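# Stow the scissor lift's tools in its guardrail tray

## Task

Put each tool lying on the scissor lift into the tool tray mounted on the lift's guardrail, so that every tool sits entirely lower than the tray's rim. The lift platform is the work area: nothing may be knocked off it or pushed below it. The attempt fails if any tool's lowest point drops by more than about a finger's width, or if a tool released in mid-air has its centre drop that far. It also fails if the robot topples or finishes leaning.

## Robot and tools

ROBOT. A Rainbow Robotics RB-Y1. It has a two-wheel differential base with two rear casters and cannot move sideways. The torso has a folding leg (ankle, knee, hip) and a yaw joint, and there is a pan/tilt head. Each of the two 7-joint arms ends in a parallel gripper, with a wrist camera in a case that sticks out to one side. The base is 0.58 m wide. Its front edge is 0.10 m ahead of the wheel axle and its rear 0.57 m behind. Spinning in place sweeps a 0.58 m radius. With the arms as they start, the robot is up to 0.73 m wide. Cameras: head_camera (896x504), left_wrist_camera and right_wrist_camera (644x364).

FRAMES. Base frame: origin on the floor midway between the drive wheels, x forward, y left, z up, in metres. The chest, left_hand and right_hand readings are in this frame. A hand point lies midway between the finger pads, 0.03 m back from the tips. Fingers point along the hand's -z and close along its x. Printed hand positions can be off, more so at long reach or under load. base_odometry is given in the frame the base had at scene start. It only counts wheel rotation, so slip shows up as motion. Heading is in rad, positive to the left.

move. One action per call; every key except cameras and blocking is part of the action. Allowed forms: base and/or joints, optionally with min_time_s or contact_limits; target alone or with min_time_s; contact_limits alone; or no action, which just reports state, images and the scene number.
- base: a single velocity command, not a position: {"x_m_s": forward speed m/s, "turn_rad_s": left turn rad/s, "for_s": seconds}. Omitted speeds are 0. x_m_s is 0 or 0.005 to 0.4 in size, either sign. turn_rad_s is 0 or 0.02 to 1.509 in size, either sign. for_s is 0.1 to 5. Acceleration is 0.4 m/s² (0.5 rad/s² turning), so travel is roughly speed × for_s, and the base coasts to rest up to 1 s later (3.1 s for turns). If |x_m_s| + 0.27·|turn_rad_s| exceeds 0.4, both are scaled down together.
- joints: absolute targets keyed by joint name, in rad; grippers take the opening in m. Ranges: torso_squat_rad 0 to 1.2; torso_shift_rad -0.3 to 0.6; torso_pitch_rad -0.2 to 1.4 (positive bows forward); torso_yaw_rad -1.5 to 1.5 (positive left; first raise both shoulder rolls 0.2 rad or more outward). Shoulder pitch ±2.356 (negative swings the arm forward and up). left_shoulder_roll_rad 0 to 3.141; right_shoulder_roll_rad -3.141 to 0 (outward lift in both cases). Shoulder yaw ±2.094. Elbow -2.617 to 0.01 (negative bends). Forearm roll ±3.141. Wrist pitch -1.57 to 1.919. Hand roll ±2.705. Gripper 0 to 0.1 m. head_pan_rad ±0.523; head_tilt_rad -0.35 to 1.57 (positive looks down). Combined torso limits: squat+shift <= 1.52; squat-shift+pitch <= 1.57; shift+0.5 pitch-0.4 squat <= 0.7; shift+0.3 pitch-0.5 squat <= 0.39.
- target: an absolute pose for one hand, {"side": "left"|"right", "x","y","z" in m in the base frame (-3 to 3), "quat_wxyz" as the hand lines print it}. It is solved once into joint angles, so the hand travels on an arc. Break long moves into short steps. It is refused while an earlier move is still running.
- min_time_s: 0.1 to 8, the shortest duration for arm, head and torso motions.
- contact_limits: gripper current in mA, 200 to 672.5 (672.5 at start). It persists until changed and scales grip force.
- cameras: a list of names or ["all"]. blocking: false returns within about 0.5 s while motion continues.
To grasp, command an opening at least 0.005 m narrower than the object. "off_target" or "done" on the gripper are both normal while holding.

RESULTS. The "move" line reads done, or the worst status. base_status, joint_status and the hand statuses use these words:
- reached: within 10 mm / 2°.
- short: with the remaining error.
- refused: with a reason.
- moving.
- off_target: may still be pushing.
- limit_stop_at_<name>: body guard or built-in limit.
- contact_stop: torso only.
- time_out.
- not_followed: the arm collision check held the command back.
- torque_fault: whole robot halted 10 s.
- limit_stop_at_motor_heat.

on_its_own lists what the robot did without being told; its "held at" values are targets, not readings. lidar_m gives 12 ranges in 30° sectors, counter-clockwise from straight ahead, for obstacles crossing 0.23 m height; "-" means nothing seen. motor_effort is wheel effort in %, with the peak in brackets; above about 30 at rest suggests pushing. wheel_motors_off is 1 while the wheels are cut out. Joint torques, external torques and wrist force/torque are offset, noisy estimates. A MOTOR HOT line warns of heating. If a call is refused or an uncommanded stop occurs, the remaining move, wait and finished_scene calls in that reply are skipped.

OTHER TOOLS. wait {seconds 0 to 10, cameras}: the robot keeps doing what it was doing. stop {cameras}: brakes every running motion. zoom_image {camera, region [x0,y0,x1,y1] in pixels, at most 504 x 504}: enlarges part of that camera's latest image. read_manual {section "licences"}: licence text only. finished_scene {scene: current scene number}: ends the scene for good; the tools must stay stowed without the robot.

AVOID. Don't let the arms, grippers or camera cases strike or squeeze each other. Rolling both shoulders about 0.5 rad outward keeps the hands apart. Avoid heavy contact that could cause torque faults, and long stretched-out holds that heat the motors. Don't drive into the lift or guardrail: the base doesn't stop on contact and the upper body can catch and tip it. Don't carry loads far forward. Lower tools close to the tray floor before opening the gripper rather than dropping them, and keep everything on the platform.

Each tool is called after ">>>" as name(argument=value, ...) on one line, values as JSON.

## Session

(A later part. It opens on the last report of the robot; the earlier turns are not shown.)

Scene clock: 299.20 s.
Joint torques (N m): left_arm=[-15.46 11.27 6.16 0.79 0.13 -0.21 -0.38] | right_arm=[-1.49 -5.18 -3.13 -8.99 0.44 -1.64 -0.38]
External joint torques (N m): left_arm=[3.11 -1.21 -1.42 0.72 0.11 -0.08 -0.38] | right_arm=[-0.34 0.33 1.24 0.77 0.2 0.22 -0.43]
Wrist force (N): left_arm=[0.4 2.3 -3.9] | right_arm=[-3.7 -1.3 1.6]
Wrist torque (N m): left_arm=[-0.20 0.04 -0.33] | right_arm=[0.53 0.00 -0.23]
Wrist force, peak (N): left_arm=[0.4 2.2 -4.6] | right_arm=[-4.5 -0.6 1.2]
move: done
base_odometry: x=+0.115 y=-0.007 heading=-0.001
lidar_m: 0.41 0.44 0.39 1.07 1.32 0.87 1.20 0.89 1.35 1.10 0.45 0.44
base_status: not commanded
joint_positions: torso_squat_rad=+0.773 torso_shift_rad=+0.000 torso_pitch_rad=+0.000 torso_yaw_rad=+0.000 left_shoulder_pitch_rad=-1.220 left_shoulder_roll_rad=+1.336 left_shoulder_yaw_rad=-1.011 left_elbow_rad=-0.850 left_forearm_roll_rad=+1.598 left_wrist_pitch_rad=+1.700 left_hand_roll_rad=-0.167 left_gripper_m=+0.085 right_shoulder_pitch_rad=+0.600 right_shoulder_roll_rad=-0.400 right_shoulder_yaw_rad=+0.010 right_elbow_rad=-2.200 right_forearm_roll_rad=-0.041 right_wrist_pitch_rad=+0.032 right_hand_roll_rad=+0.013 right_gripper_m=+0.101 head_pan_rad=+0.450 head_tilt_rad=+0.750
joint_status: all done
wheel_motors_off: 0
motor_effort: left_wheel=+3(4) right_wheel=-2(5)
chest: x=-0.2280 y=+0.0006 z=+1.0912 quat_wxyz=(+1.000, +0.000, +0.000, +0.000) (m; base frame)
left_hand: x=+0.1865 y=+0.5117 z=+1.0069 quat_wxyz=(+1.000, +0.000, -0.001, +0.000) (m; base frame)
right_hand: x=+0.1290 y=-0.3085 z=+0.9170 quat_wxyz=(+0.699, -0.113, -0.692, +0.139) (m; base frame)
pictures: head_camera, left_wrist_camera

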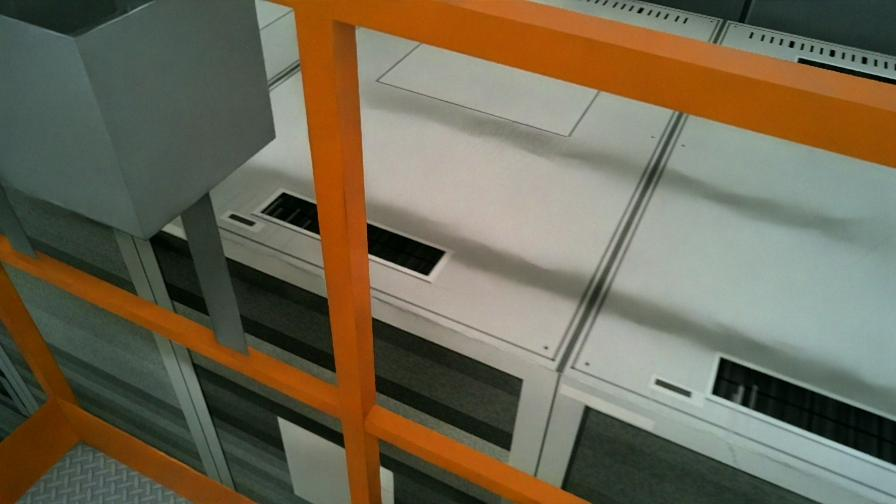

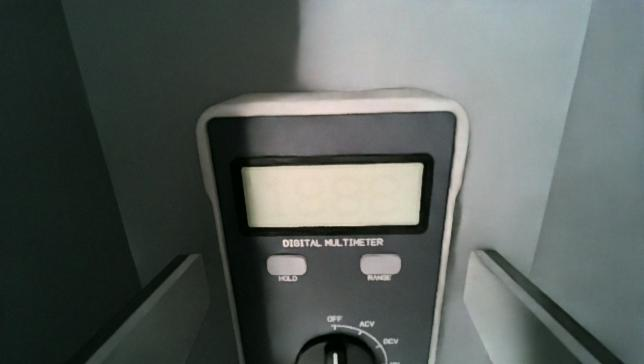

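>>> move(joints={"torso_squat_rad": 0.6}, min_time_s=1.5, cameras=["left_wrist_camera"])

>>> move(joints={"torso_squat_rad": 0.0}, min_time_s=2.5, cameras=["left_wrist_camera", "head_camera"])

Scene clock: 301.73 s.
Joint torques (N m): left_arm=[-14.91 11.58 5.87 0.48 0.01 -0.23 -0.46] | right_arm=[-1.31 -4.91 -4.21 -9.05 0.44 -1.79 -0.24]
External joint torques (N m): left_arm=[3.67 -0.9 -1.72 0.4 -0.01 -0.1 -0.46] | right_arm=[-0.17 0.6 0.15 0.7 0.2 0.07 -0.29]
Wrist force (N): left_arm=[-0.2 2.0 -4.3] | right_arm=[-4.2 -0.9 1.5]
Wrist torque (N m): left_arm=[-0.13 -0.04 -0.33] | right_arm=[0.45 -0.07 -0.24]
Wrist force, peak (N): left_arm=[0.0 2.5 -4.9] | right_arm=[-4.4 -0.9 1.6]
move: done
base_odometry: x=+0.115 y=-0.007 heading=-0.001
lidar_m: 0.41 0.43 0.40 1.07 1.32 0.88 1.20 0.90 1.36 1.11 0.45 0.43
base_status: not commanded
joint_positions: torso_squat_rad=+0.600 torso_shift_rad=+0.000 torso_pitch_rad=+0.000 torso_yaw_rad=+0.000 left_shoulder_pitch_rad=-1.220 left_shoulder_roll_rad=+1.336 left_shoulder_yaw_rad=-1.011 left_elbow_rad=-0.850 left_forearm_roll_rad=+1.598 left_wrist_pitch_rad=+1.700 left_hand_roll_rad=-0.167 left_gripper_m=+0.085 right_shoulder_pitch_rad=+0.600 right_shoulder_roll_rad=-0.400 right_shoulder_yaw_rad=+0.010 right_elbow_rad=-2.200 right_forearm_roll_rad=-0.041 right_wrist_pitch_rad=+0.032 right_hand_roll_rad=+0.013 right_gripper_m=+0.101 head_pan_rad=+0.450 head_tilt_rad=+0.750
joint_status: all done
wheel_motors_off: 0
motor_effort: left_wheel=+3(4) right_wheel=-3(4)
chest: x=-0.2279 y=+0.0007 z=+1.1677 quat_wxyz=(+1.000, +0.000, +0.000, +0.000) (m; base frame)
left_hand: x=+0.1865 y=+0.5117 z=+1.0832 quat_wxyz=(+1.000, +0.000, -0.001, +0.000) (m; base frame)
right_hand: x=+0.1291 y=-0.3084 z=+0.9934 quat_wxyz=(+0.699, -0.113, -0.692, +0.139) (m; base frame)
pictures: left_wrist_camera

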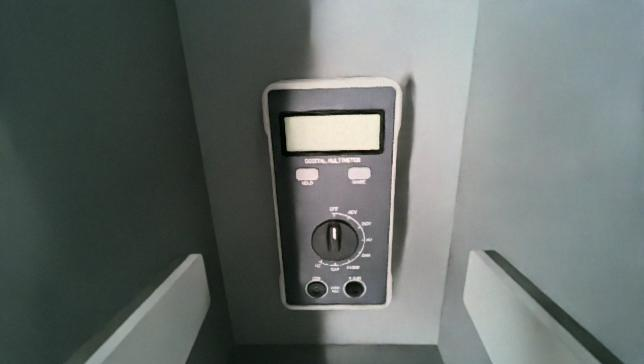

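Scene clock: 304.53 s.
Joint torques (N m): left_arm=[-16.02 11.56 6.57 0.73 -0.07 0.05 -0.47] | right_arm=[-1.65 -4.67 -3.46 -9.13 0.29 -1.78 -0.28]
External joint torques (N m): left_arm=[2.56 -0.92 -1.02 0.66 -0.09 0.18 -0.47] | right_arm=[-0.5 0.84 0.9 0.63 0.05 0.08 -0.33]
Wrist force (N): left_arm=[0.3 2.4 -4.0] | right_arm=[-4.6 -1.0 1.7]
Wrist torque (N m): left_arm=[-0.24 0.01 -0.33] | right_arm=[0.48 -0.10 -0.24]
Wrist force, peak (N): left_arm=[0.2 1.9 -4.7] | right_arm=[-4.7 -1.0 1.6]
move: done
base_odometry: x=+0.115 y=-0.007 heading=-0.001
lidar_m: 0.41 0.44 0.40 1.06 1.31 0.87 1.21 0.89 1.37 1.11 0.45 0.43
base_status: not commanded
joint_positions: torso_squat_rad=+0.000 torso_shift_rad=+0.000 torso_pitch_rad=+0.000 torso_yaw_rad=+0.000 left_shoulder_pitch_rad=-1.220 left_shoulder_roll_rad=+1.336 left_shoulder_yaw_rad=-1.011 left_elbow_rad=-0.850 left_forearm_roll_rad=+1.598 left_wrist_pitch_rad=+1.700 left_hand_roll_rad=-0.167 left_gripper_m=+0.085 right_shoulder_pitch_rad=+0.600 right_shoulder_roll_rad=-0.400 right_shoulder_yaw_rad=+0.010 right_elbow_rad=-2.200 right_forearm_roll_rad=-0.041 right_wrist_pitch_rad=+0.032 right_hand_roll_rad=+0.013 right_gripper_m=+0.101 head_pan_rad=+0.450 head_tilt_rad=+0.750
joint_status: all done
wheel_motors_off: 0
motor_effort: left_wheel=+3(4) right_wheel=-4(5)
chest: x=-0.2280 y=+0.0007 z=+1.2899 quat_wxyz=(+1.000, +0.000, +0.000, +0.000) (m; base frame)
left_hand: x=+0.1865 y=+0.5118 z=+1.2054 quat_wxyz=(+1.000, +0.000, -0.001, +0.000) (m; base frame)
right_hand: x=+0.1290 y=-0.3083 z=+1.1156 quat_wxyz=(+0.699, -0.113, -0.692, +0.139) (m; base frame)
pictures: head_camera, left_wrist_camera

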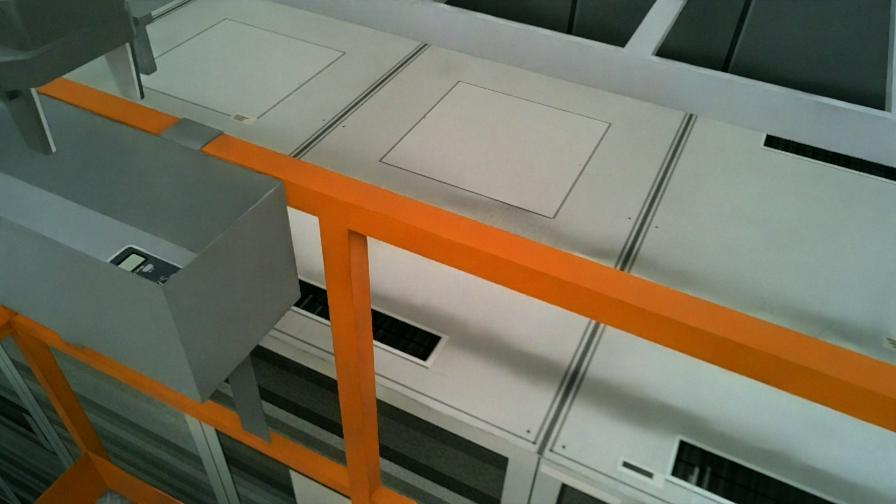

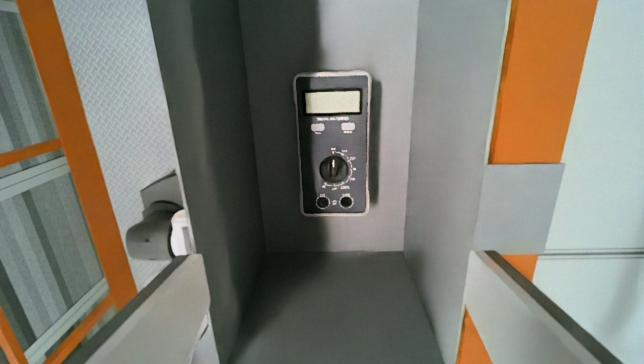

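>>> zoom_image(camera="head_camera", region=[0, 0, 200, 180])

>>> zoom_image(camera="head_camera", region=[60, 160, 320, 420])

Scaled by 2.520.

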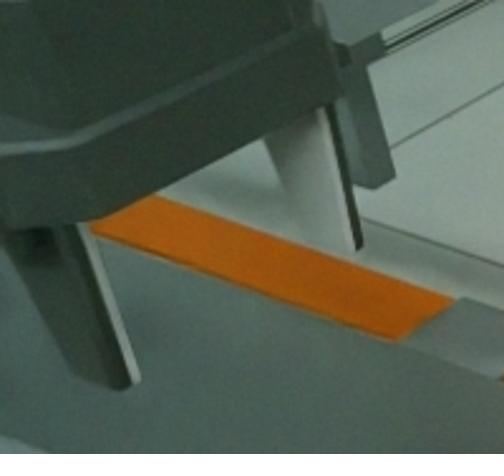

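Scaled by 1.938.

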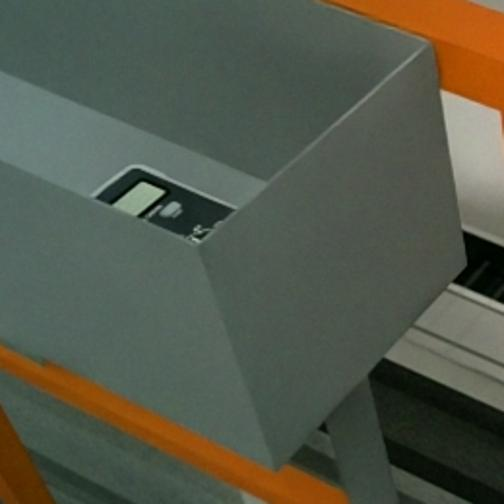

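>>> move(base={"x_m_s": -0.15, "for_s": 1.333}, joints={"head_pan_rad": 0.0, "head_tilt_rad": 0.75})

>>> move(target={"side": "left", "x": 0.19, "y": 0.36, "z": 1.2, "quat_wxyz": [1, 0, 0, 0]}, min_time_s=2, cameras=["head_camera"])

Scene clock: 311.47 s.
Joint torques (N m): left_arm=[-15.19 11.99 6.42 0.65 -0.36 0 -0.25] | right_arm=[-1.41 -4.73 -3.61 -9.15 0.32 -1.9 -0.13]
External joint torques (N m): left_arm=[3.39 -0.47 -1.16 0.57 -0.38 0.12 -0.25] | right_arm=[-0.25 0.79 0.75 0.61 0.08 -0.04 -0.18]
Wrist force (N): left_arm=[0.1 2.5 -3.8] | right_arm=[-4.3 -0.8 1.7]
Wrist torque (N m): left_arm=[-0.24 -0.01 -0.32] | right_arm=[0.46 -0.08 -0.23]
Wrist force, peak (N): left_arm=[0.5 2.0 -4.8] | right_arm=[-4.3 -1.3 1.7]
move: done
base_odometry: x=-0.085 y=-0.007 heading=-0.002
lidar_m: 0.62 0.56 0.89 2.54 1.22 0.69 1.00 0.70 1.24 2.34 0.88 0.59
base_status: done (sent for 1.33 of 1.33 s)
joint_positions: torso_squat_rad=+0.000 torso_shift_rad=+0.000 torso_pitch_rad=+0.000 torso_yaw_rad=+0.000 left_shoulder_pitch_rad=-1.220 left_shoulder_roll_rad=+1.336 left_shoulder_yaw_rad=-1.011 left_elbow_rad=-0.850 left_forearm_roll_rad=+1.598 left_wrist_pitch_rad=+1.700 left_hand_roll_rad=-0.167 left_gripper_m=+0.085 right_shoulder_pitch_rad=+0.600 right_shoulder_roll_rad=-0.400 right_shoulder_yaw_rad=+0.010 right_elbow_rad=-2.200 right_forearm_roll_rad=-0.041 right_wrist_pitch_rad=+0.032 right_hand_roll_rad=+0.013 right_gripper_m=+0.101 head_pan_rad=+0.000 head_tilt_rad=+0.750
joint_status: all done
wheel_motors_off: 0
motor_effort: left_wheel=-1(13) right_wheel=+0(17)
chest: x=-0.2281 y=+0.0008 z=+1.2899 quat_wxyz=(+1.000, +0.000, +0.000, +0.000) (m; base frame)
left_hand: x=+0.1864 y=+0.5118 z=+1.2055 quat_wxyz=(+1.000, +0.000, -0.001, +0.000) (m; base frame)
right_hand: x=+0.1289 y=-0.3083 z=+1.1158 quat_wxyz=(+0.699, -0.113, -0.692, +0.139) (m; base frame)
pictures: none

Scene clock: 313.80 s.
Joint torques (N m): left_arm=[-15.26 9.79 10.9 0.17 0.08 -0.05 0.06] | right_arm=[-1.07 -4.99 -3.65 -9.12 0.25 -1.78 -0.28]
External joint torques (N m): left_arm=[3.68 -0.95 0.57 -0.37 0.07 0.04 0.06] | right_arm=[0.09 0.52 0.71 0.63 0.01 0.08 -0.33]
Wrist force (N): left_arm=[0.2 2.7 -4.0] | right_arm=[-4.2 -1.0 1.8]
Wrist torque (N m): left_arm=[-0.24 -0.03 -0.37] | right_arm=[0.49 -0.06 -0.24]
Wrist force, peak (N): left_arm=[-0.2 2.7 -4.2] | right_arm=[-4.3 -0.9 1.7]
move: done
base_odometry: x=-0.085 y=-0.007 heading=-0.002
lidar_m: 0.62 0.56 0.89 2.55 1.21 0.69 1.00 0.72 1.24 2.32 0.88 0.59
base_status: not commanded
joint_positions: torso_squat_rad=+0.000 torso_shift_rad=+0.000 torso_pitch_rad=+0.000 torso_yaw_rad=+0.000 left_shoulder_pitch_rad=-1.216 left_shoulder_roll_rad=+1.312 left_shoulder_yaw_rad=-0.984 left_elbow_rad=-1.414 left_forearm_roll_rad=+1.648 left_wrist_pitch_rad=+1.687 left_hand_roll_rad=+0.420 left_gripper_m=+0.085 right_shoulder_pitch_rad=+0.600 right_shoulder_roll_rad=-0.400 right_shoulder_yaw_rad=+0.010 right_elbow_rad=-2.200 right_forearm_roll_rad=-0.041 right_wrist_pitch_rad=+0.032 right_hand_roll_rad=+0.013 right_gripper_m=+0.101 head_pan_rad=+0.000 head_tilt_rad=+0.750
joint_status: all done
wheel_motors_off: 0
motor_effort: left_wheel=-1(2) right_wheel=+1(2)
chest: x=-0.2281 y=+0.0008 z=+1.2899 quat_wxyz=(+1.000, +0.000, +0.000, +0.000) (m; base frame)
left_hand: x=+0.1901 y=+0.3601 z=+1.2003 quat_wxyz=(+1.000, +0.000, +0.000, +0.000) (m; base frame)
left_hand_status: reached (checked arc, planned for 2.0 s): 0 mm and 0.0 deg off.
right_hand: x=+0.1289 y=-0.3083 z=+1.1158 quat_wxyz=(+0.699, -0.113, -0.692, +0.139) (m; base frame)
pictures: head_camera

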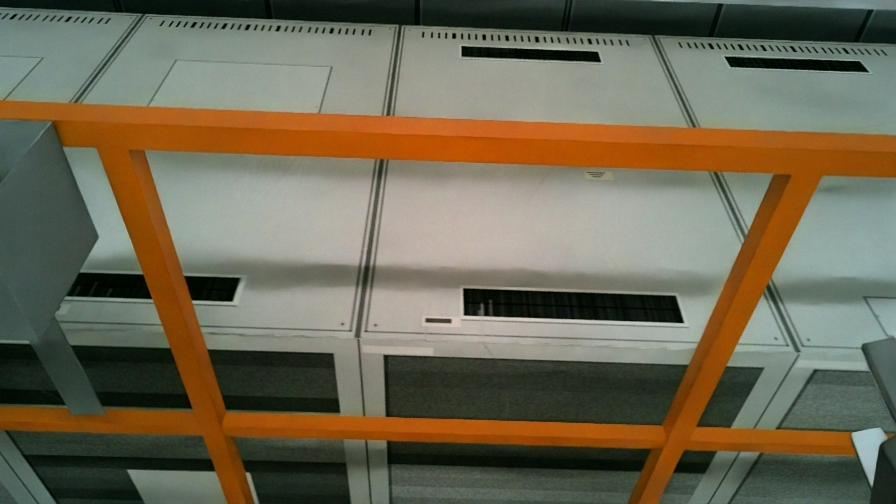

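>>> move(target={"side": "left", "x": 0.22, "y": 0.22, "z": 1.15, "quat_wxyz": [1, 0, 0, 0]}, min_time_s=2, cameras=["head_camera"])

Scene clock: 316.67 s.
Joint torques (N m): left_arm=[-20.8 8.17 8.24 0.96 -0.13 0.05 0.24] | right_arm=[-0.93 -4.43 -4.4 -9.27 0.41 -1.83 -0.26]
External joint torques (N m): left_arm=[1.19 -0.97 -2.09 1.35 -0.15 0.13 0.24] | right_arm=[0.23 1.08 -0.04 0.49 0.17 0.03 -0.31]
Wrist force (N): left_arm=[0.8 1.9 -4.1] | right_arm=[-3.9 -0.8 1.5]
Wrist torque (N m): left_arm=[-0.20 0.03 -0.41] | right_arm=[0.46 -0.03 -0.23]
Wrist force, peak (N): left_arm=[0.8 2.5 -4.4] | right_arm=[-4.4 -1.2 1.3]
move: done
base_odometry: x=-0.085 y=-0.007 heading=-0.002
lidar_m: 0.61 0.55 0.91 2.54 1.21 0.69 1.01 0.72 1.25 2.33 0.87 0.59
base_status: not commanded
joint_positions: torso_squat_rad=+0.000 torso_shift_rad=+0.000 torso_pitch_rad=+0.000 torso_yaw_rad=+0.000 left_shoulder_pitch_rad=-1.285 left_shoulder_roll_rad=+0.958 left_shoulder_yaw_rad=-1.057 left_elbow_rad=-1.392 left_forearm_roll_rad=+1.537 left_wrist_pitch_rad=+1.633 left_hand_roll_rad=+0.726 left_gripper_m=+0.085 right_shoulder_pitch_rad=+0.600 right_shoulder_roll_rad=-0.400 right_shoulder_yaw_rad=+0.010 right_elbow_rad=-2.200 right_forearm_roll_rad=-0.041 right_wrist_pitch_rad=+0.032 right_hand_roll_rad=+0.013 right_gripper_m=+0.101 head_pan_rad=+0.000 head_tilt_rad=+0.750
joint_status: all done
wheel_motors_off: 0
motor_effort: left_wheel=-1(2) right_wheel=+3(3)
chest: x=-0.2281 y=+0.0008 z=+1.2899 quat_wxyz=(+1.000, +0.000, +0.000, +0.000) (m; base frame)
left_hand: x=+0.2200 y=+0.2200 z=+1.1502 quat_wxyz=(+1.000, +0.000, +0.000, +0.000) (m; base frame)
left_hand_status: reached (checked arc, planned for 2.0 s): 0 mm and 0.0 deg off.
right_hand: x=+0.1289 y=-0.3083 z=+1.1158 quat_wxyz=(+0.699, -0.113, -0.692, +0.139) (m; base frame)
pictures: head_camera

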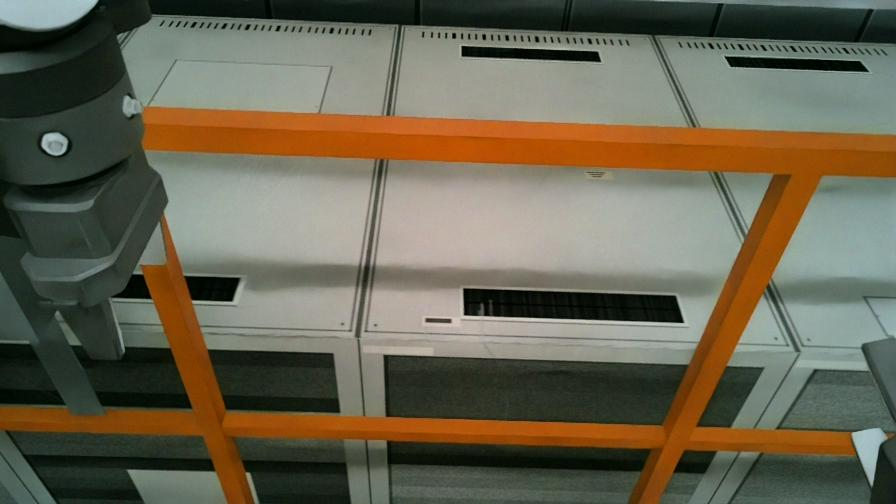

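>>> zoom_image(camera="head_camera", region=[0, 220, 200, 400])

>>> zoom_image(camera="head_camera", region=[776, 320, 896, 504])

Scaled by 2.520.

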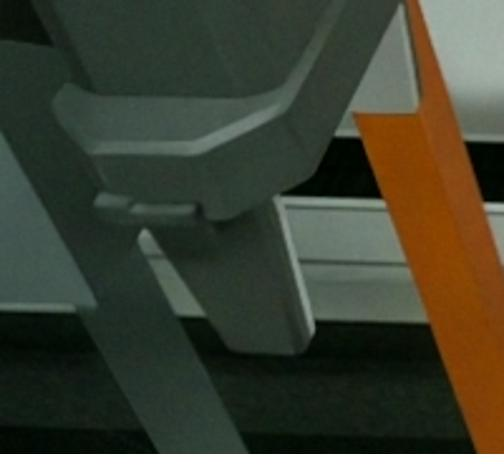

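Scaled by 2.739.

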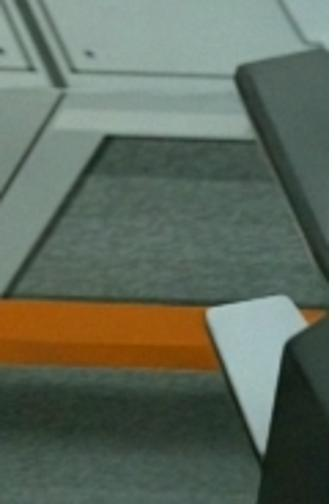

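>>> move(joints={"head_pan_rad": 0.3, "head_tilt_rad": 0.75}, cameras=["head_camera"])

>>> zoom_image(camera="head_camera", region=[180, 200, 420, 440])

Scene clock: 322.60 s.
Joint torques (N m): left_arm=[-19.9 8.22 8.66 0.68 -0.19 -0.01 0.1] | right_arm=[-1.15 -4.66 -3.36 -9.43 0.37 -1.8 -0.28]
External joint torques (N m): left_arm=[2.09 -0.92 -1.67 1.07 -0.21 0.06 0.1] | right_arm=[0.01 0.85 1 0.33 0.13 0.06 -0.33]
Wrist force (N): left_arm=[0.3 2.1 -4.0] | right_arm=[-4.1 -0.9 1.7]
Wrist torque (N m): left_arm=[-0.23 -0.02 -0.43] | right_arm=[0.46 -0.05 -0.22]
Wrist force, peak (N): left_arm=[1.0 2.5 -4.4] | right_arm=[-4.3 -1.2 1.6]
move: done
base_odometry: x=-0.085 y=-0.007 heading=-0.002
lidar_m: 0.61 0.56 0.89 2.54 1.20 0.70 1.00 0.71 1.25 2.33 0.88 0.59
base_status: not commanded
joint_positions: torso_squat_rad=+0.000 torso_shift_rad=+0.000 torso_pitch_rad=+0.000 torso_yaw_rad=+0.000 left_shoulder_pitch_rad=-1.285 left_shoulder_roll_rad=+0.958 left_shoulder_yaw_rad=-1.057 left_elbow_rad=-1.392 left_forearm_roll_rad=+1.537 left_wrist_pitch_rad=+1.633 left_hand_roll_rad=+0.726 left_gripper_m=+0.085 right_shoulder_pitch_rad=+0.600 right_shoulder_roll_rad=-0.400 right_shoulder_yaw_rad=+0.010 right_elbow_rad=-2.200 right_forearm_roll_rad=-0.041 right_wrist_pitch_rad=+0.032 right_hand_roll_rad=+0.013 right_gripper_m=+0.101 head_pan_rad=+0.300 head_tilt_rad=+0.750
joint_status: all done
wheel_motors_off: 0
motor_effort: left_wheel=-1(2) right_wheel=+1(2)
chest: x=-0.2281 y=+0.0008 z=+1.2899 quat_wxyz=(+1.000, +0.000, +0.000, +0.000) (m; base frame)
left_hand: x=+0.2200 y=+0.2200 z=+1.1502 quat_wxyz=(+1.000, +0.000, +0.000, +0.000) (m; base frame)
right_hand: x=+0.1289 y=-0.3083 z=+1.1158 quat_wxyz=(+0.699, -0.113, -0.692, +0.139) (m; base frame)
pictures: head_camera

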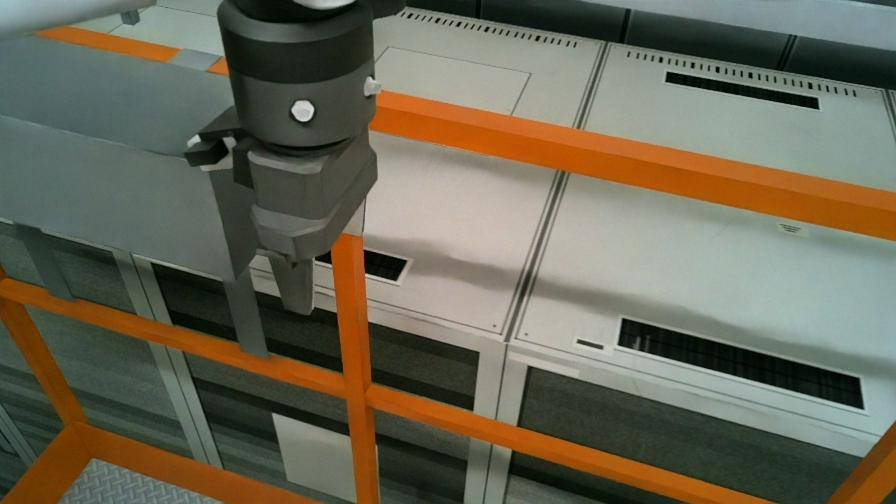

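Scaled by 2.100.

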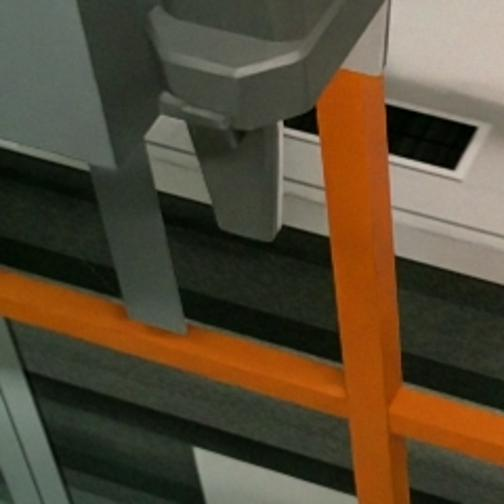

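>>> move(joints={"head_pan_rad": 0.0, "head_tilt_rad": 0.9}, cameras=["all"])

Scene clock: 330.13 s.
Joint torques (N m): left_arm=[-20.5 8.59 8.64 0.61 -0.13 0.09 0.2] | right_arm=[-1.88 -4.98 -3.29 -9.42 0.27 -1.87 -0.2]
External joint torques (N m): left_arm=[1.49 -0.55 -1.69 1 -0.16 0.16 0.2] | right_arm=[-0.72 0.53 1.07 0.33 0.03 -0.02 -0.25]
Wrist force (N): left_arm=[0.4 1.9 -3.8] | right_arm=[-4.1 -0.8 1.5]
Wrist torque (N m): left_arm=[-0.20 0.00 -0.43] | right_arm=[0.47 -0.07 -0.23]
Wrist force, peak (N): left_arm=[0.2 3.2 -4.3] | right_arm=[-4.4 -1.1 1.6]
move: done
base_odometry: x=-0.085 y=-0.007 heading=-0.002
lidar_m: 0.62 0.55 0.90 2.53 1.21 0.70 1.00 0.72 1.25 2.32 0.86 0.58
base_status: not commanded
joint_positions: torso_squat_rad=+0.000 torso_shift_rad=+0.000 torso_pitch_rad=+0.000 torso_yaw_rad=+0.000 left_shoulder_pitch_rad=-1.285 left_shoulder_roll_rad=+0.958 left_shoulder_yaw_rad=-1.057 left_elbow_rad=-1.392 left_forearm_roll_rad=+1.537 left_wrist_pitch_rad=+1.633 left_hand_roll_rad=+0.726 left_gripper_m=+0.085 right_shoulder_pitch_rad=+0.600 right_shoulder_roll_rad=-0.400 right_shoulder_yaw_rad=+0.010 right_elbow_rad=-2.200 right_forearm_roll_rad=-0.041 right_wrist_pitch_rad=+0.032 right_hand_roll_rad=+0.013 right_gripper_m=+0.101 head_pan_rad=+0.000 head_tilt_rad=+0.900
joint_status: all done
wheel_motors_off: 0
motor_effort: left_wheel=-1(2) right_wheel=+1(2)
chest: x=-0.2281 y=+0.0008 z=+1.2899 quat_wxyz=(+1.000, +0.000, +0.000, +0.000) (m; base frame)
left_hand: x=+0.2200 y=+0.2200 z=+1.1502 quat_wxyz=(+1.000, +0.000, +0.000, +0.000) (m; base frame)
right_hand: x=+0.1289 y=-0.3083 z=+1.1158 quat_wxyz=(+0.699, -0.113, -0.692, +0.139) (m; base frame)
pictures: head_camera, left_wrist_camera, right_wrist_camera

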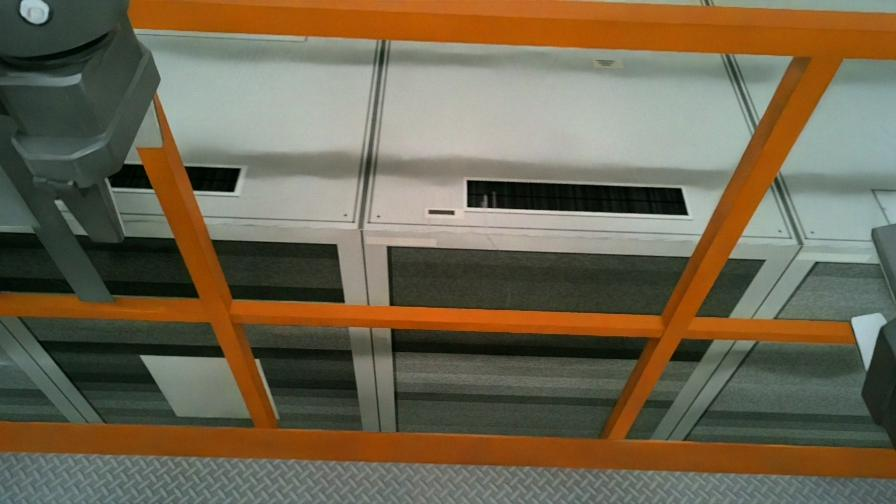

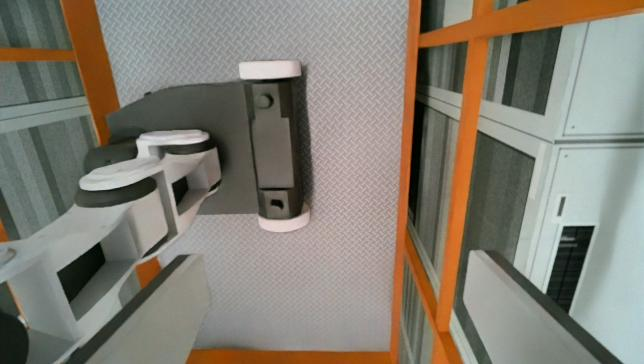

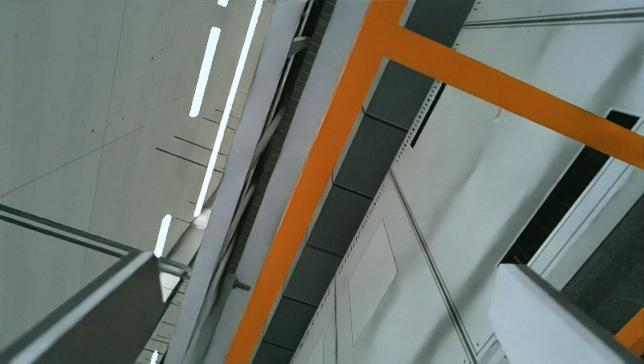

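>>> zoom_image(camera="right_wrist_camera", region=[60, 220, 260, 364])

>>> zoom_image(camera="right_wrist_camera", region=[440, 220, 640, 364])

>>> zoom_image(camera="left_wrist_camera", region=[100, 220, 300, 364])

>>> zoom_image(camera="left_wrist_camera", region=[400, 220, 600, 364])

Scaled by 2.520 from the camera's 644x364 image, which has a finer 828x468 frame.

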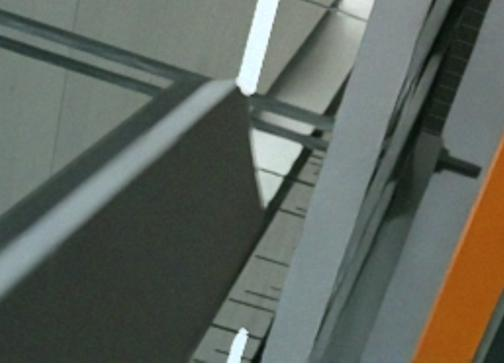

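Scaled by 2.520 from the camera's 644x364 image, which has a finer 828x468 frame.

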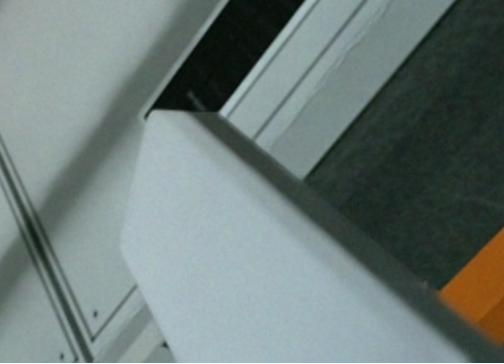

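Scaled by 2.520 from the camera's 644x364 image, which has a finer 828x468 frame.

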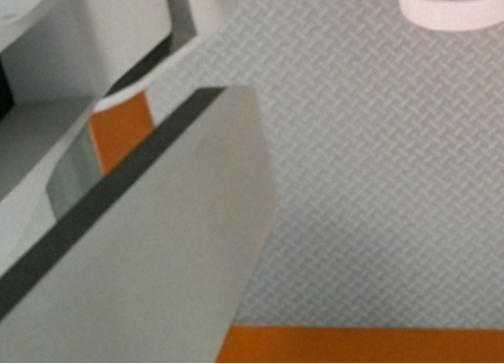

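Scaled by 2.520 from the camera's 644x364 image, which has a finer 828x468 frame.

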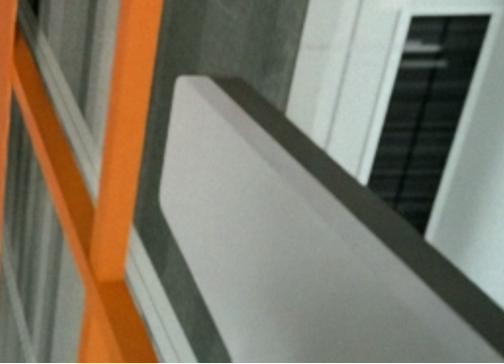

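>>> zoom_image(camera="left_wrist_camera", region=[340, 40, 540, 200])

>>> zoom_image(camera="left_wrist_camera", region=[200, 20, 360, 260])

Scaled by 2.520 from the camera's 644x364 image, which has a finer 828x468 frame.

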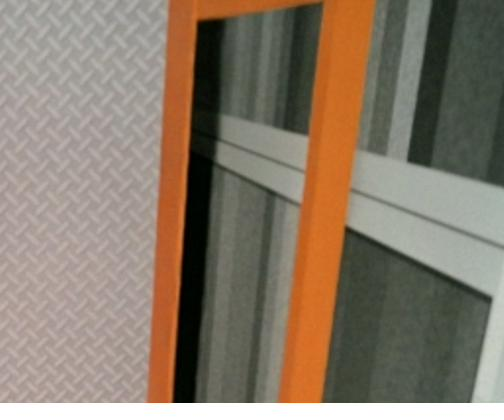

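Scaled by 2.100 from the camera's 644x364 image, which has a finer 828x468 frame.

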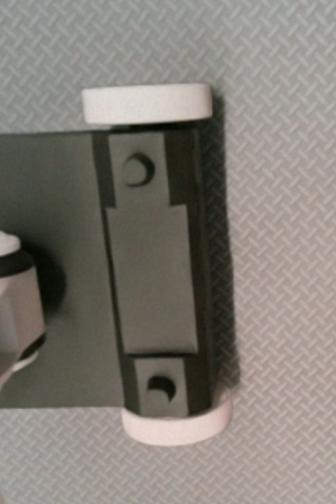

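>>> move(joints={"left_shoulder_pitch_rad": 0.6, "left_shoulder_roll_rad": 0.4, "left_shoulder_yaw_rad": 0.0, "left_elbow_rad": -2.2, "left_forearm_roll_rad": 0.0, "left_wrist_pitch_rad": 0.0, "left_hand_roll_rad": 0.0, "head_tilt_rad": 0.7}, min_time_s=3, cameras=["head_camera"])

Scene clock: 354.83 s.
Joint torques (N m): left_arm=[-1.19 4.63 4.3 -10.05 0.28 -1.46 -0.27] | right_arm=[-1.7 -4.6 -3.79 -9.29 0.64 -1.76 -0.2]
External joint torques (N m): left_arm=[0.54 -0.51 -0.08 0.2 0.22 0.43 -0.22] | right_arm=[-0.54 0.91 0.58 0.47 0.4 0.1 -0.25]
Wrist force (N): left_arm=[-5.9 -0.5 2.5] | right_arm=[-4.2 -1.0 1.7]
Wrist torque (N m): left_arm=[0.03 -0.36 -0.29] | right_arm=[0.49 -0.06 -0.23]
Wrist force, peak (N): left_arm=[-6.7 0.5 2.2] | right_arm=[-4.4 -1.2 1.6]
move: done
base_odometry: x=-0.085 y=-0.007 heading=-0.002
lidar_m: 0.62 0.55 0.88 2.56 1.21 0.70 1.01 0.72 1.24 2.33 0.88 0.58
base_status: not commanded
joint_positions: torso_squat_rad=+0.000 torso_shift_rad=+0.000 torso_pitch_rad=+0.000 torso_yaw_rad=+0.000 left_shoulder_pitch_rad=+0.600 left_shoulder_roll_rad=+0.400 left_shoulder_yaw_rad=+0.000 left_elbow_rad=-2.200 left_forearm_roll_rad=+0.000 left_wrist_pitch_rad=+0.000 left_hand_roll_rad=+0.000 left_gripper_m=+0.085 right_shoulder_pitch_rad=+0.600 right_shoulder_roll_rad=-0.400 right_shoulder_yaw_rad=+0.010 right_elbow_rad=-2.200 right_forearm_roll_rad=-0.041 right_wrist_pitch_rad=+0.032 right_hand_roll_rad=+0.013 right_gripper_m=+0.101 head_pan_rad=+0.000 head_tilt_rad=+0.700
joint_status: all done
wheel_motors_off: 0
motor_effort: left_wheel=-2(2) right_wheel=+0(3)
chest: x=-0.2281 y=+0.0008 z=+1.2899 quat_wxyz=(+1.000, +0.000, +0.000, +0.000) (m; base frame)
left_hand: x=+0.1290 y=+0.3109 z=+1.1239 quat_wxyz=(+0.685, +0.125, -0.702, -0.149) (m; base frame)
right_hand: x=+0.1289 y=-0.3083 z=+1.1158 quat_wxyz=(+0.699, -0.113, -0.692, +0.139) (m; base frame)
pictures: head_camera

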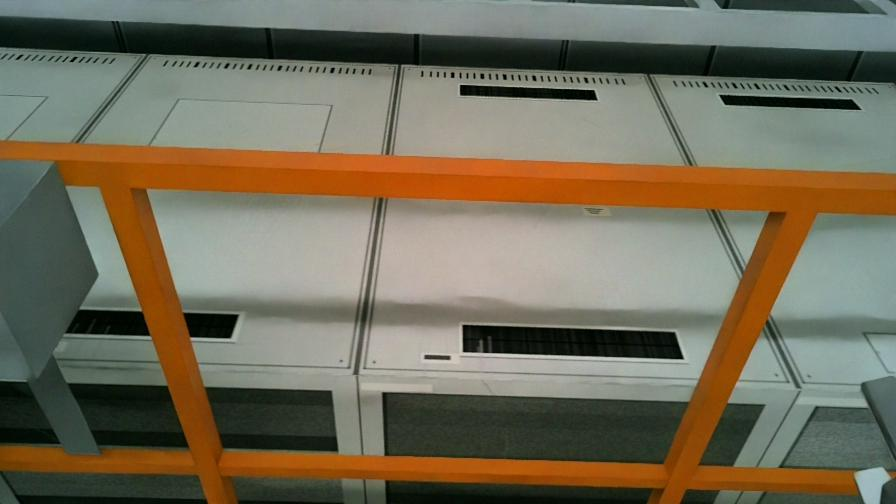

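>>> move(base={"turn_rad_s": -0.8, "for_s": 1.967}, joints={"head_tilt_rad": 0.9}, cameras=["head_camera"])

Scene clock: 359.03 s.
Joint torques (N m): left_arm=[2.98 36.89 13.38 -2.45 -0.08 -1.52 -0.23] | right_arm=[-1.52 -4.98 -3.81 -9.11 0.36 -1.99 -0.22]
External joint torques (N m): left_arm=[4.68 31.8 9.03 7.8 -0.14 0.37 -0.18] | right_arm=[-0.39 0.46 0.5 0.66 0.12 -0.13 -0.27]
Wrist force (N): left_arm=[-6.1 0.2 3.0] | right_arm=[-4.2 -0.7 1.4]
Wrist torque (N m): left_arm=[-0.04 -0.38 -0.28] | right_arm=[0.44 -0.07 -0.23]
Wrist force, peak (N): left_arm=[-11.3 -0.2 3.5] | right_arm=[-5.2 -2.5 2.8]
move: done
base_odometry: x=-0.085 y=-0.007 heading=-1.573
lidar_m: 1.70 0.62 0.63 0.62 0.54 1.03 2.75 1.17 0.67 1.00 0.73 1.27
base_status: done (sent for 1.97 of 1.97 s)
joint_positions: torso_squat_rad=+0.000 torso_shift_rad=+0.001 torso_pitch_rad=+0.002 torso_yaw_rad=+0.000 left_shoulder_pitch_rad=+0.599 left_shoulder_roll_rad=+0.392 left_shoulder_yaw_rad=-0.002 left_elbow_rad=-2.202 left_forearm_roll_rad=+0.000 left_wrist_pitch_rad=+0.000 left_hand_roll_rad=+0.000 left_gripper_m=+0.085 right_shoulder_pitch_rad=+0.600 right_shoulder_roll_rad=-0.400 right_shoulder_yaw_rad=+0.010 right_elbow_rad=-2.200 right_forearm_roll_rad=-0.041 right_wrist_pitch_rad=+0.032 right_hand_roll_rad=+0.013 right_gripper_m=+0.101 head_pan_rad=+0.000 head_tilt_rad=+0.900
joint_status: all done
wheel_motors_off: 0
motor_effort: left_wheel=+4(29) right_wheel=-24(48)
chest: x=-0.2268 y=-0.0018 z=+1.2899 quat_wxyz=(+1.000, +0.001, +0.001, +0.000) (m; base frame)
left_hand: x=+0.1304 y=+0.3074 z=+1.1252 quat_wxyz=(+0.685, +0.124, -0.703, -0.147) (m; base frame)
right_hand: x=+0.1298 y=-0.3104 z=+1.1140 quat_wxyz=(+0.700, -0.112, -0.692, +0.138) (m; base frame)
pictures: head_camera

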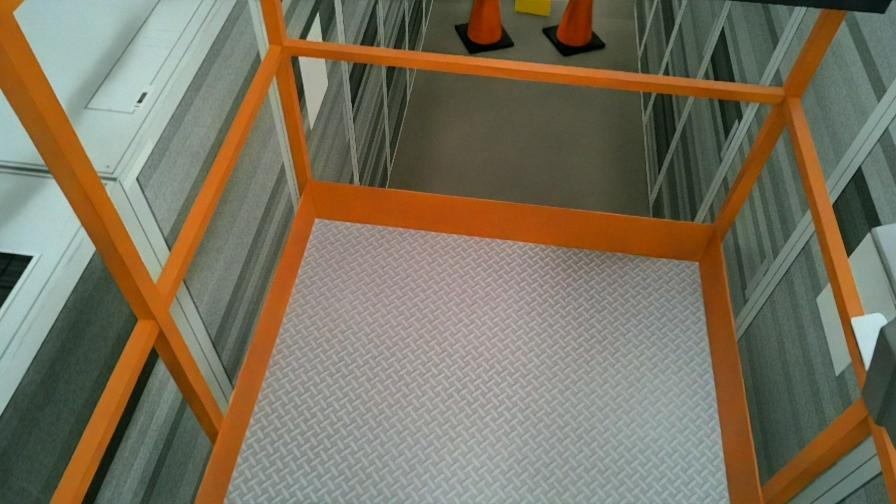

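>>> move(base={"turn_rad_s": 0.2, "for_s": 1.0}, cameras=["head_camera"])

Scene clock: 362.73 s.
Joint torques (N m): left_arm=[-0.9 4 2.98 -9.05 -0.03 -1.65 -0.29] | right_arm=[-1.34 -5.08 -3.08 -9.1 0.37 -1.81 -0.35]
External joint torques (N m): left_arm=[0.83 -1.14 -1.4 1.19 -0.09 0.24 -0.24] | right_arm=[-0.18 0.43 1.28 0.66 0.13 0.05 -0.4]
Wrist force (N): left_arm=[-6.4 0.3 3.0] | right_arm=[-4.1 -1.1 1.4]
Wrist torque (N m): left_arm=[-0.07 -0.45 -0.28] | right_arm=[0.52 -0.04 -0.24]
Wrist force, peak (N): left_arm=[-12.7 0.0 4.0] | right_arm=[-4.0 -2.3 2.0]
move: done
base_odometry: x=-0.084 y=-0.011 heading=-1.389
lidar_m: 1.18 0.61 0.62 0.55 0.55 1.11 1.17 1.18 0.67 0.74 0.72 2.17
base_status: done (sent for 1 of 1 s)
joint_positions: torso_squat_rad=+0.000 torso_shift_rad=+0.000 torso_pitch_rad=+0.000 torso_yaw_rad=+0.000 left_shoulder_pitch_rad=+0.600 left_shoulder_roll_rad=+0.400 left_shoulder_yaw_rad=+0.000 left_elbow_rad=-2.200 left_forearm_roll_rad=+0.000 left_wrist_pitch_rad=+0.000 left_hand_roll_rad=+0.000 left_gripper_m=+0.085 right_shoulder_pitch_rad=+0.600 right_shoulder_roll_rad=-0.400 right_shoulder_yaw_rad=+0.010 right_elbow_rad=-2.200 right_forearm_roll_rad=-0.041 right_wrist_pitch_rad=+0.032 right_hand_roll_rad=+0.013 right_gripper_m=+0.101 head_pan_rad=+0.000 head_tilt_rad=+0.900
joint_status: not commanded
wheel_motors_off: 0
on_its_own: the wheels pushed hard for 0.3 s: something may have held the robot back, and base_odometry may count slip
motor_effort: left_wheel=+1(87) right_wheel=+7(32)
chest: x=-0.2280 y=+0.0008 z=+1.2899 quat_wxyz=(+1.000, +0.000, +0.000, +0.000) (m; base frame)
left_hand: x=+0.1292 y=+0.3109 z=+1.1240 quat_wxyz=(+0.685, +0.125, -0.702, -0.149) (m; base frame)
right_hand: x=+0.1290 y=-0.3083 z=+1.1157 quat_wxyz=(+0.699, -0.113, -0.692, +0.139) (m; base frame)
pictures: head_camera

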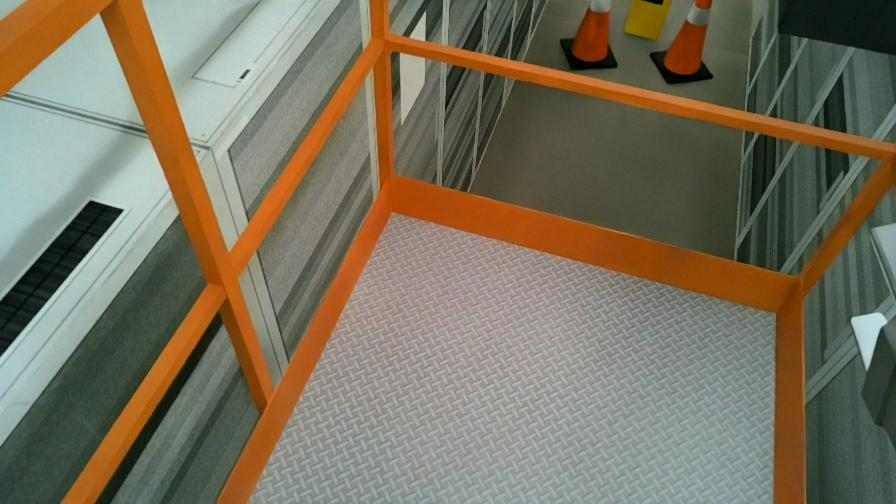

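>>> move(joints={"left_shoulder_pitch_rad": 0.0, "left_shoulder_roll_rad": 0.15, "left_shoulder_yaw_rad": 0.0, "left_elbow_rad": -2.4, "left_forearm_roll_rad": 0.0, "left_wrist_pitch_rad": 0.0, "left_hand_roll_rad": 0.0, "right_shoulder_pitch_rad": 0.0, "right_shoulder_roll_rad": -0.15, "right_shoulder_yaw_rad": 0.0, "right_elbow_rad": -2.4, "right_forearm_roll_rad": 0.0, "right_wrist_pitch_rad": 0.0, "right_hand_roll_rad": 0.0}, min_time_s=2, cameras=["head_camera"])

Scene clock: 367.20 s.
Joint torques (N m): left_arm=[-9.04 0.93 1.48 -8.07 -0.05 -0.84 -0.34] | right_arm=[-10.57 -0.7 -2.34 -7.86 0.7 -1.23 -0.38]
External joint torques (N m): left_arm=[0.31 -0.91 -0.01 0.2 -0.08 0.44 -0.31] | right_arm=[-1.58 1.57 -0.88 0.07 0.54 0.05 -0.42]
Wrist force (N): left_arm=[-4.0 1.2 7.5] | right_arm=[-2.3 -2.4 6.0]
Wrist torque (N m): left_arm=[-0.05 -0.33 -0.30] | right_arm=[0.56 0.05 -0.13]
Wrist force, peak (N): left_arm=[-4.6 1.6 7.6] | right_arm=[-2.7 -2.2 6.2]
move: done
base_odometry: x=-0.084 y=-0.011 heading=-1.389
lidar_m: 1.18 0.61 0.63 0.55 0.56 1.10 1.17 1.19 0.68 0.76 0.72 2.17
base_status: not commanded
joint_positions: torso_squat_rad=+0.000 torso_shift_rad=+0.000 torso_pitch_rad=+0.000 torso_yaw_rad=+0.000 left_shoulder_pitch_rad=+0.000 left_shoulder_roll_rad=+0.150 left_shoulder_yaw_rad=+0.000 left_elbow_rad=-2.400 left_forearm_roll_rad=+0.000 left_wrist_pitch_rad=+0.000 left_hand_roll_rad=+0.000 left_gripper_m=+0.085 right_shoulder_pitch_rad=+0.000 right_shoulder_roll_rad=-0.150 right_shoulder_yaw_rad=+0.000 right_elbow_rad=-2.400 right_forearm_roll_rad=+0.000 right_wrist_pitch_rad=+0.000 right_hand_roll_rad=+0.000 right_gripper_m=+0.101 head_pan_rad=+0.000 head_tilt_rad=+0.900
joint_status: all done
wheel_motors_off: 0
motor_effort: left_wheel=+1(1) right_wheel=+7(8)
chest: x=-0.2280 y=+0.0008 z=+1.2899 quat_wxyz=(+1.000, +0.000, +0.000, +0.000) (m; base frame)
left_hand: x=+0.1546 y=+0.2117 z=+1.4309 quat_wxyz=(+0.361, +0.027, -0.929, -0.069) (m; base frame)
right_hand: x=+0.1546 y=-0.2098 z=+1.4313 quat_wxyz=(+0.361, -0.027, -0.929, +0.070) (m; base frame)
pictures: head_camera

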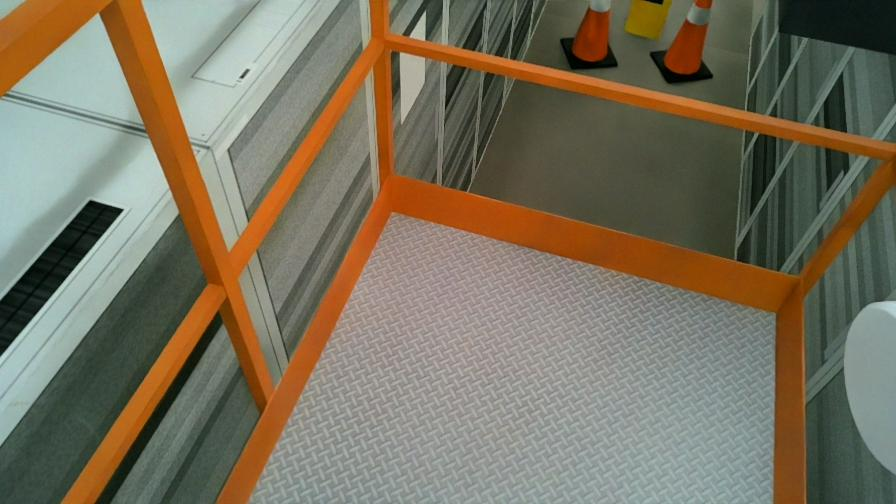

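>>> move(cameras=["head_camera"])

Scene clock: 371.20 s.
Joint torques (N m): left_arm=[-8.88 0.86 1.55 -8.43 -0.08 -1.02 -0.18] | right_arm=[-10.84 -0.37 -1.46 -7.88 0.52 -1.35 -0.45]
External joint torques (N m): left_arm=[0.47 -0.98 0.06 -0.16 -0.11 0.26 -0.14] | right_arm=[-1.86 1.9 0 0.05 0.36 -0.07 -0.48]
Wrist force (N): left_arm=[-4.4 1.7 7.0] | right_arm=[-2.8 -2.2 5.9]
Wrist torque (N m): left_arm=[-0.12 -0.37 -0.30] | right_arm=[0.54 -0.02 -0.14]
Wrist force, peak (N): left_arm=[-5.1 1.8 7.4] | right_arm=[-2.9 -2.4 6.1]
base_odometry: x=-0.084 y=-0.011 heading=-1.389
lidar_m: 1.18 0.61 0.62 0.55 0.56 1.11 1.16 1.17 0.66 0.74 0.73 2.16
base_status: not commanded
joint_positions: torso_squat_rad=+0.000 torso_shift_rad=+0.000 torso_pitch_rad=+0.000 torso_yaw_rad=+0.000 left_shoulder_pitch_rad=+0.000 left_shoulder_roll_rad=+0.150 left_shoulder_yaw_rad=+0.000 left_elbow_rad=-2.400 left_forearm_roll_rad=+0.000 left_wrist_pitch_rad=+0.000 left_hand_roll_rad=+0.000 left_gripper_m=+0.085 right_shoulder_pitch_rad=+0.000 right_shoulder_roll_rad=-0.150 right_shoulder_yaw_rad=+0.000 right_elbow_rad=-2.400 right_forearm_roll_rad=+0.000 right_wrist_pitch_rad=+0.000 right_hand_roll_rad=+0.000 right_gripper_m=+0.101 head_pan_rad=+0.000 head_tilt_rad=+0.900
joint_status: all done
wheel_motors_off: 0
motor_effort: left_wheel=+1(1) right_wheel=+6(8)
chest: x=-0.2280 y=+0.0008 z=+1.2899 quat_wxyz=(+1.000, +0.000, +0.000, +0.000) (m; base frame)
left_hand: x=+0.1546 y=+0.2117 z=+1.4309 quat_wxyz=(+0.361, +0.027, -0.929, -0.069) (m; base frame)
right_hand: x=+0.1546 y=-0.2098 z=+1.4313 quat_wxyz=(+0.361, -0.027, -0.929, +0.070) (m; base frame)
pictures: head_camera

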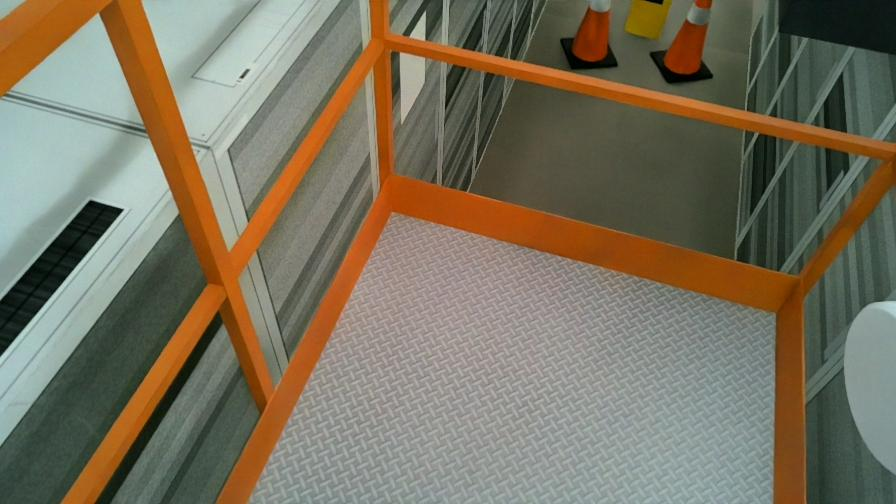

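>>> finished_scene(scene=1)

The scene is finished: the task was done.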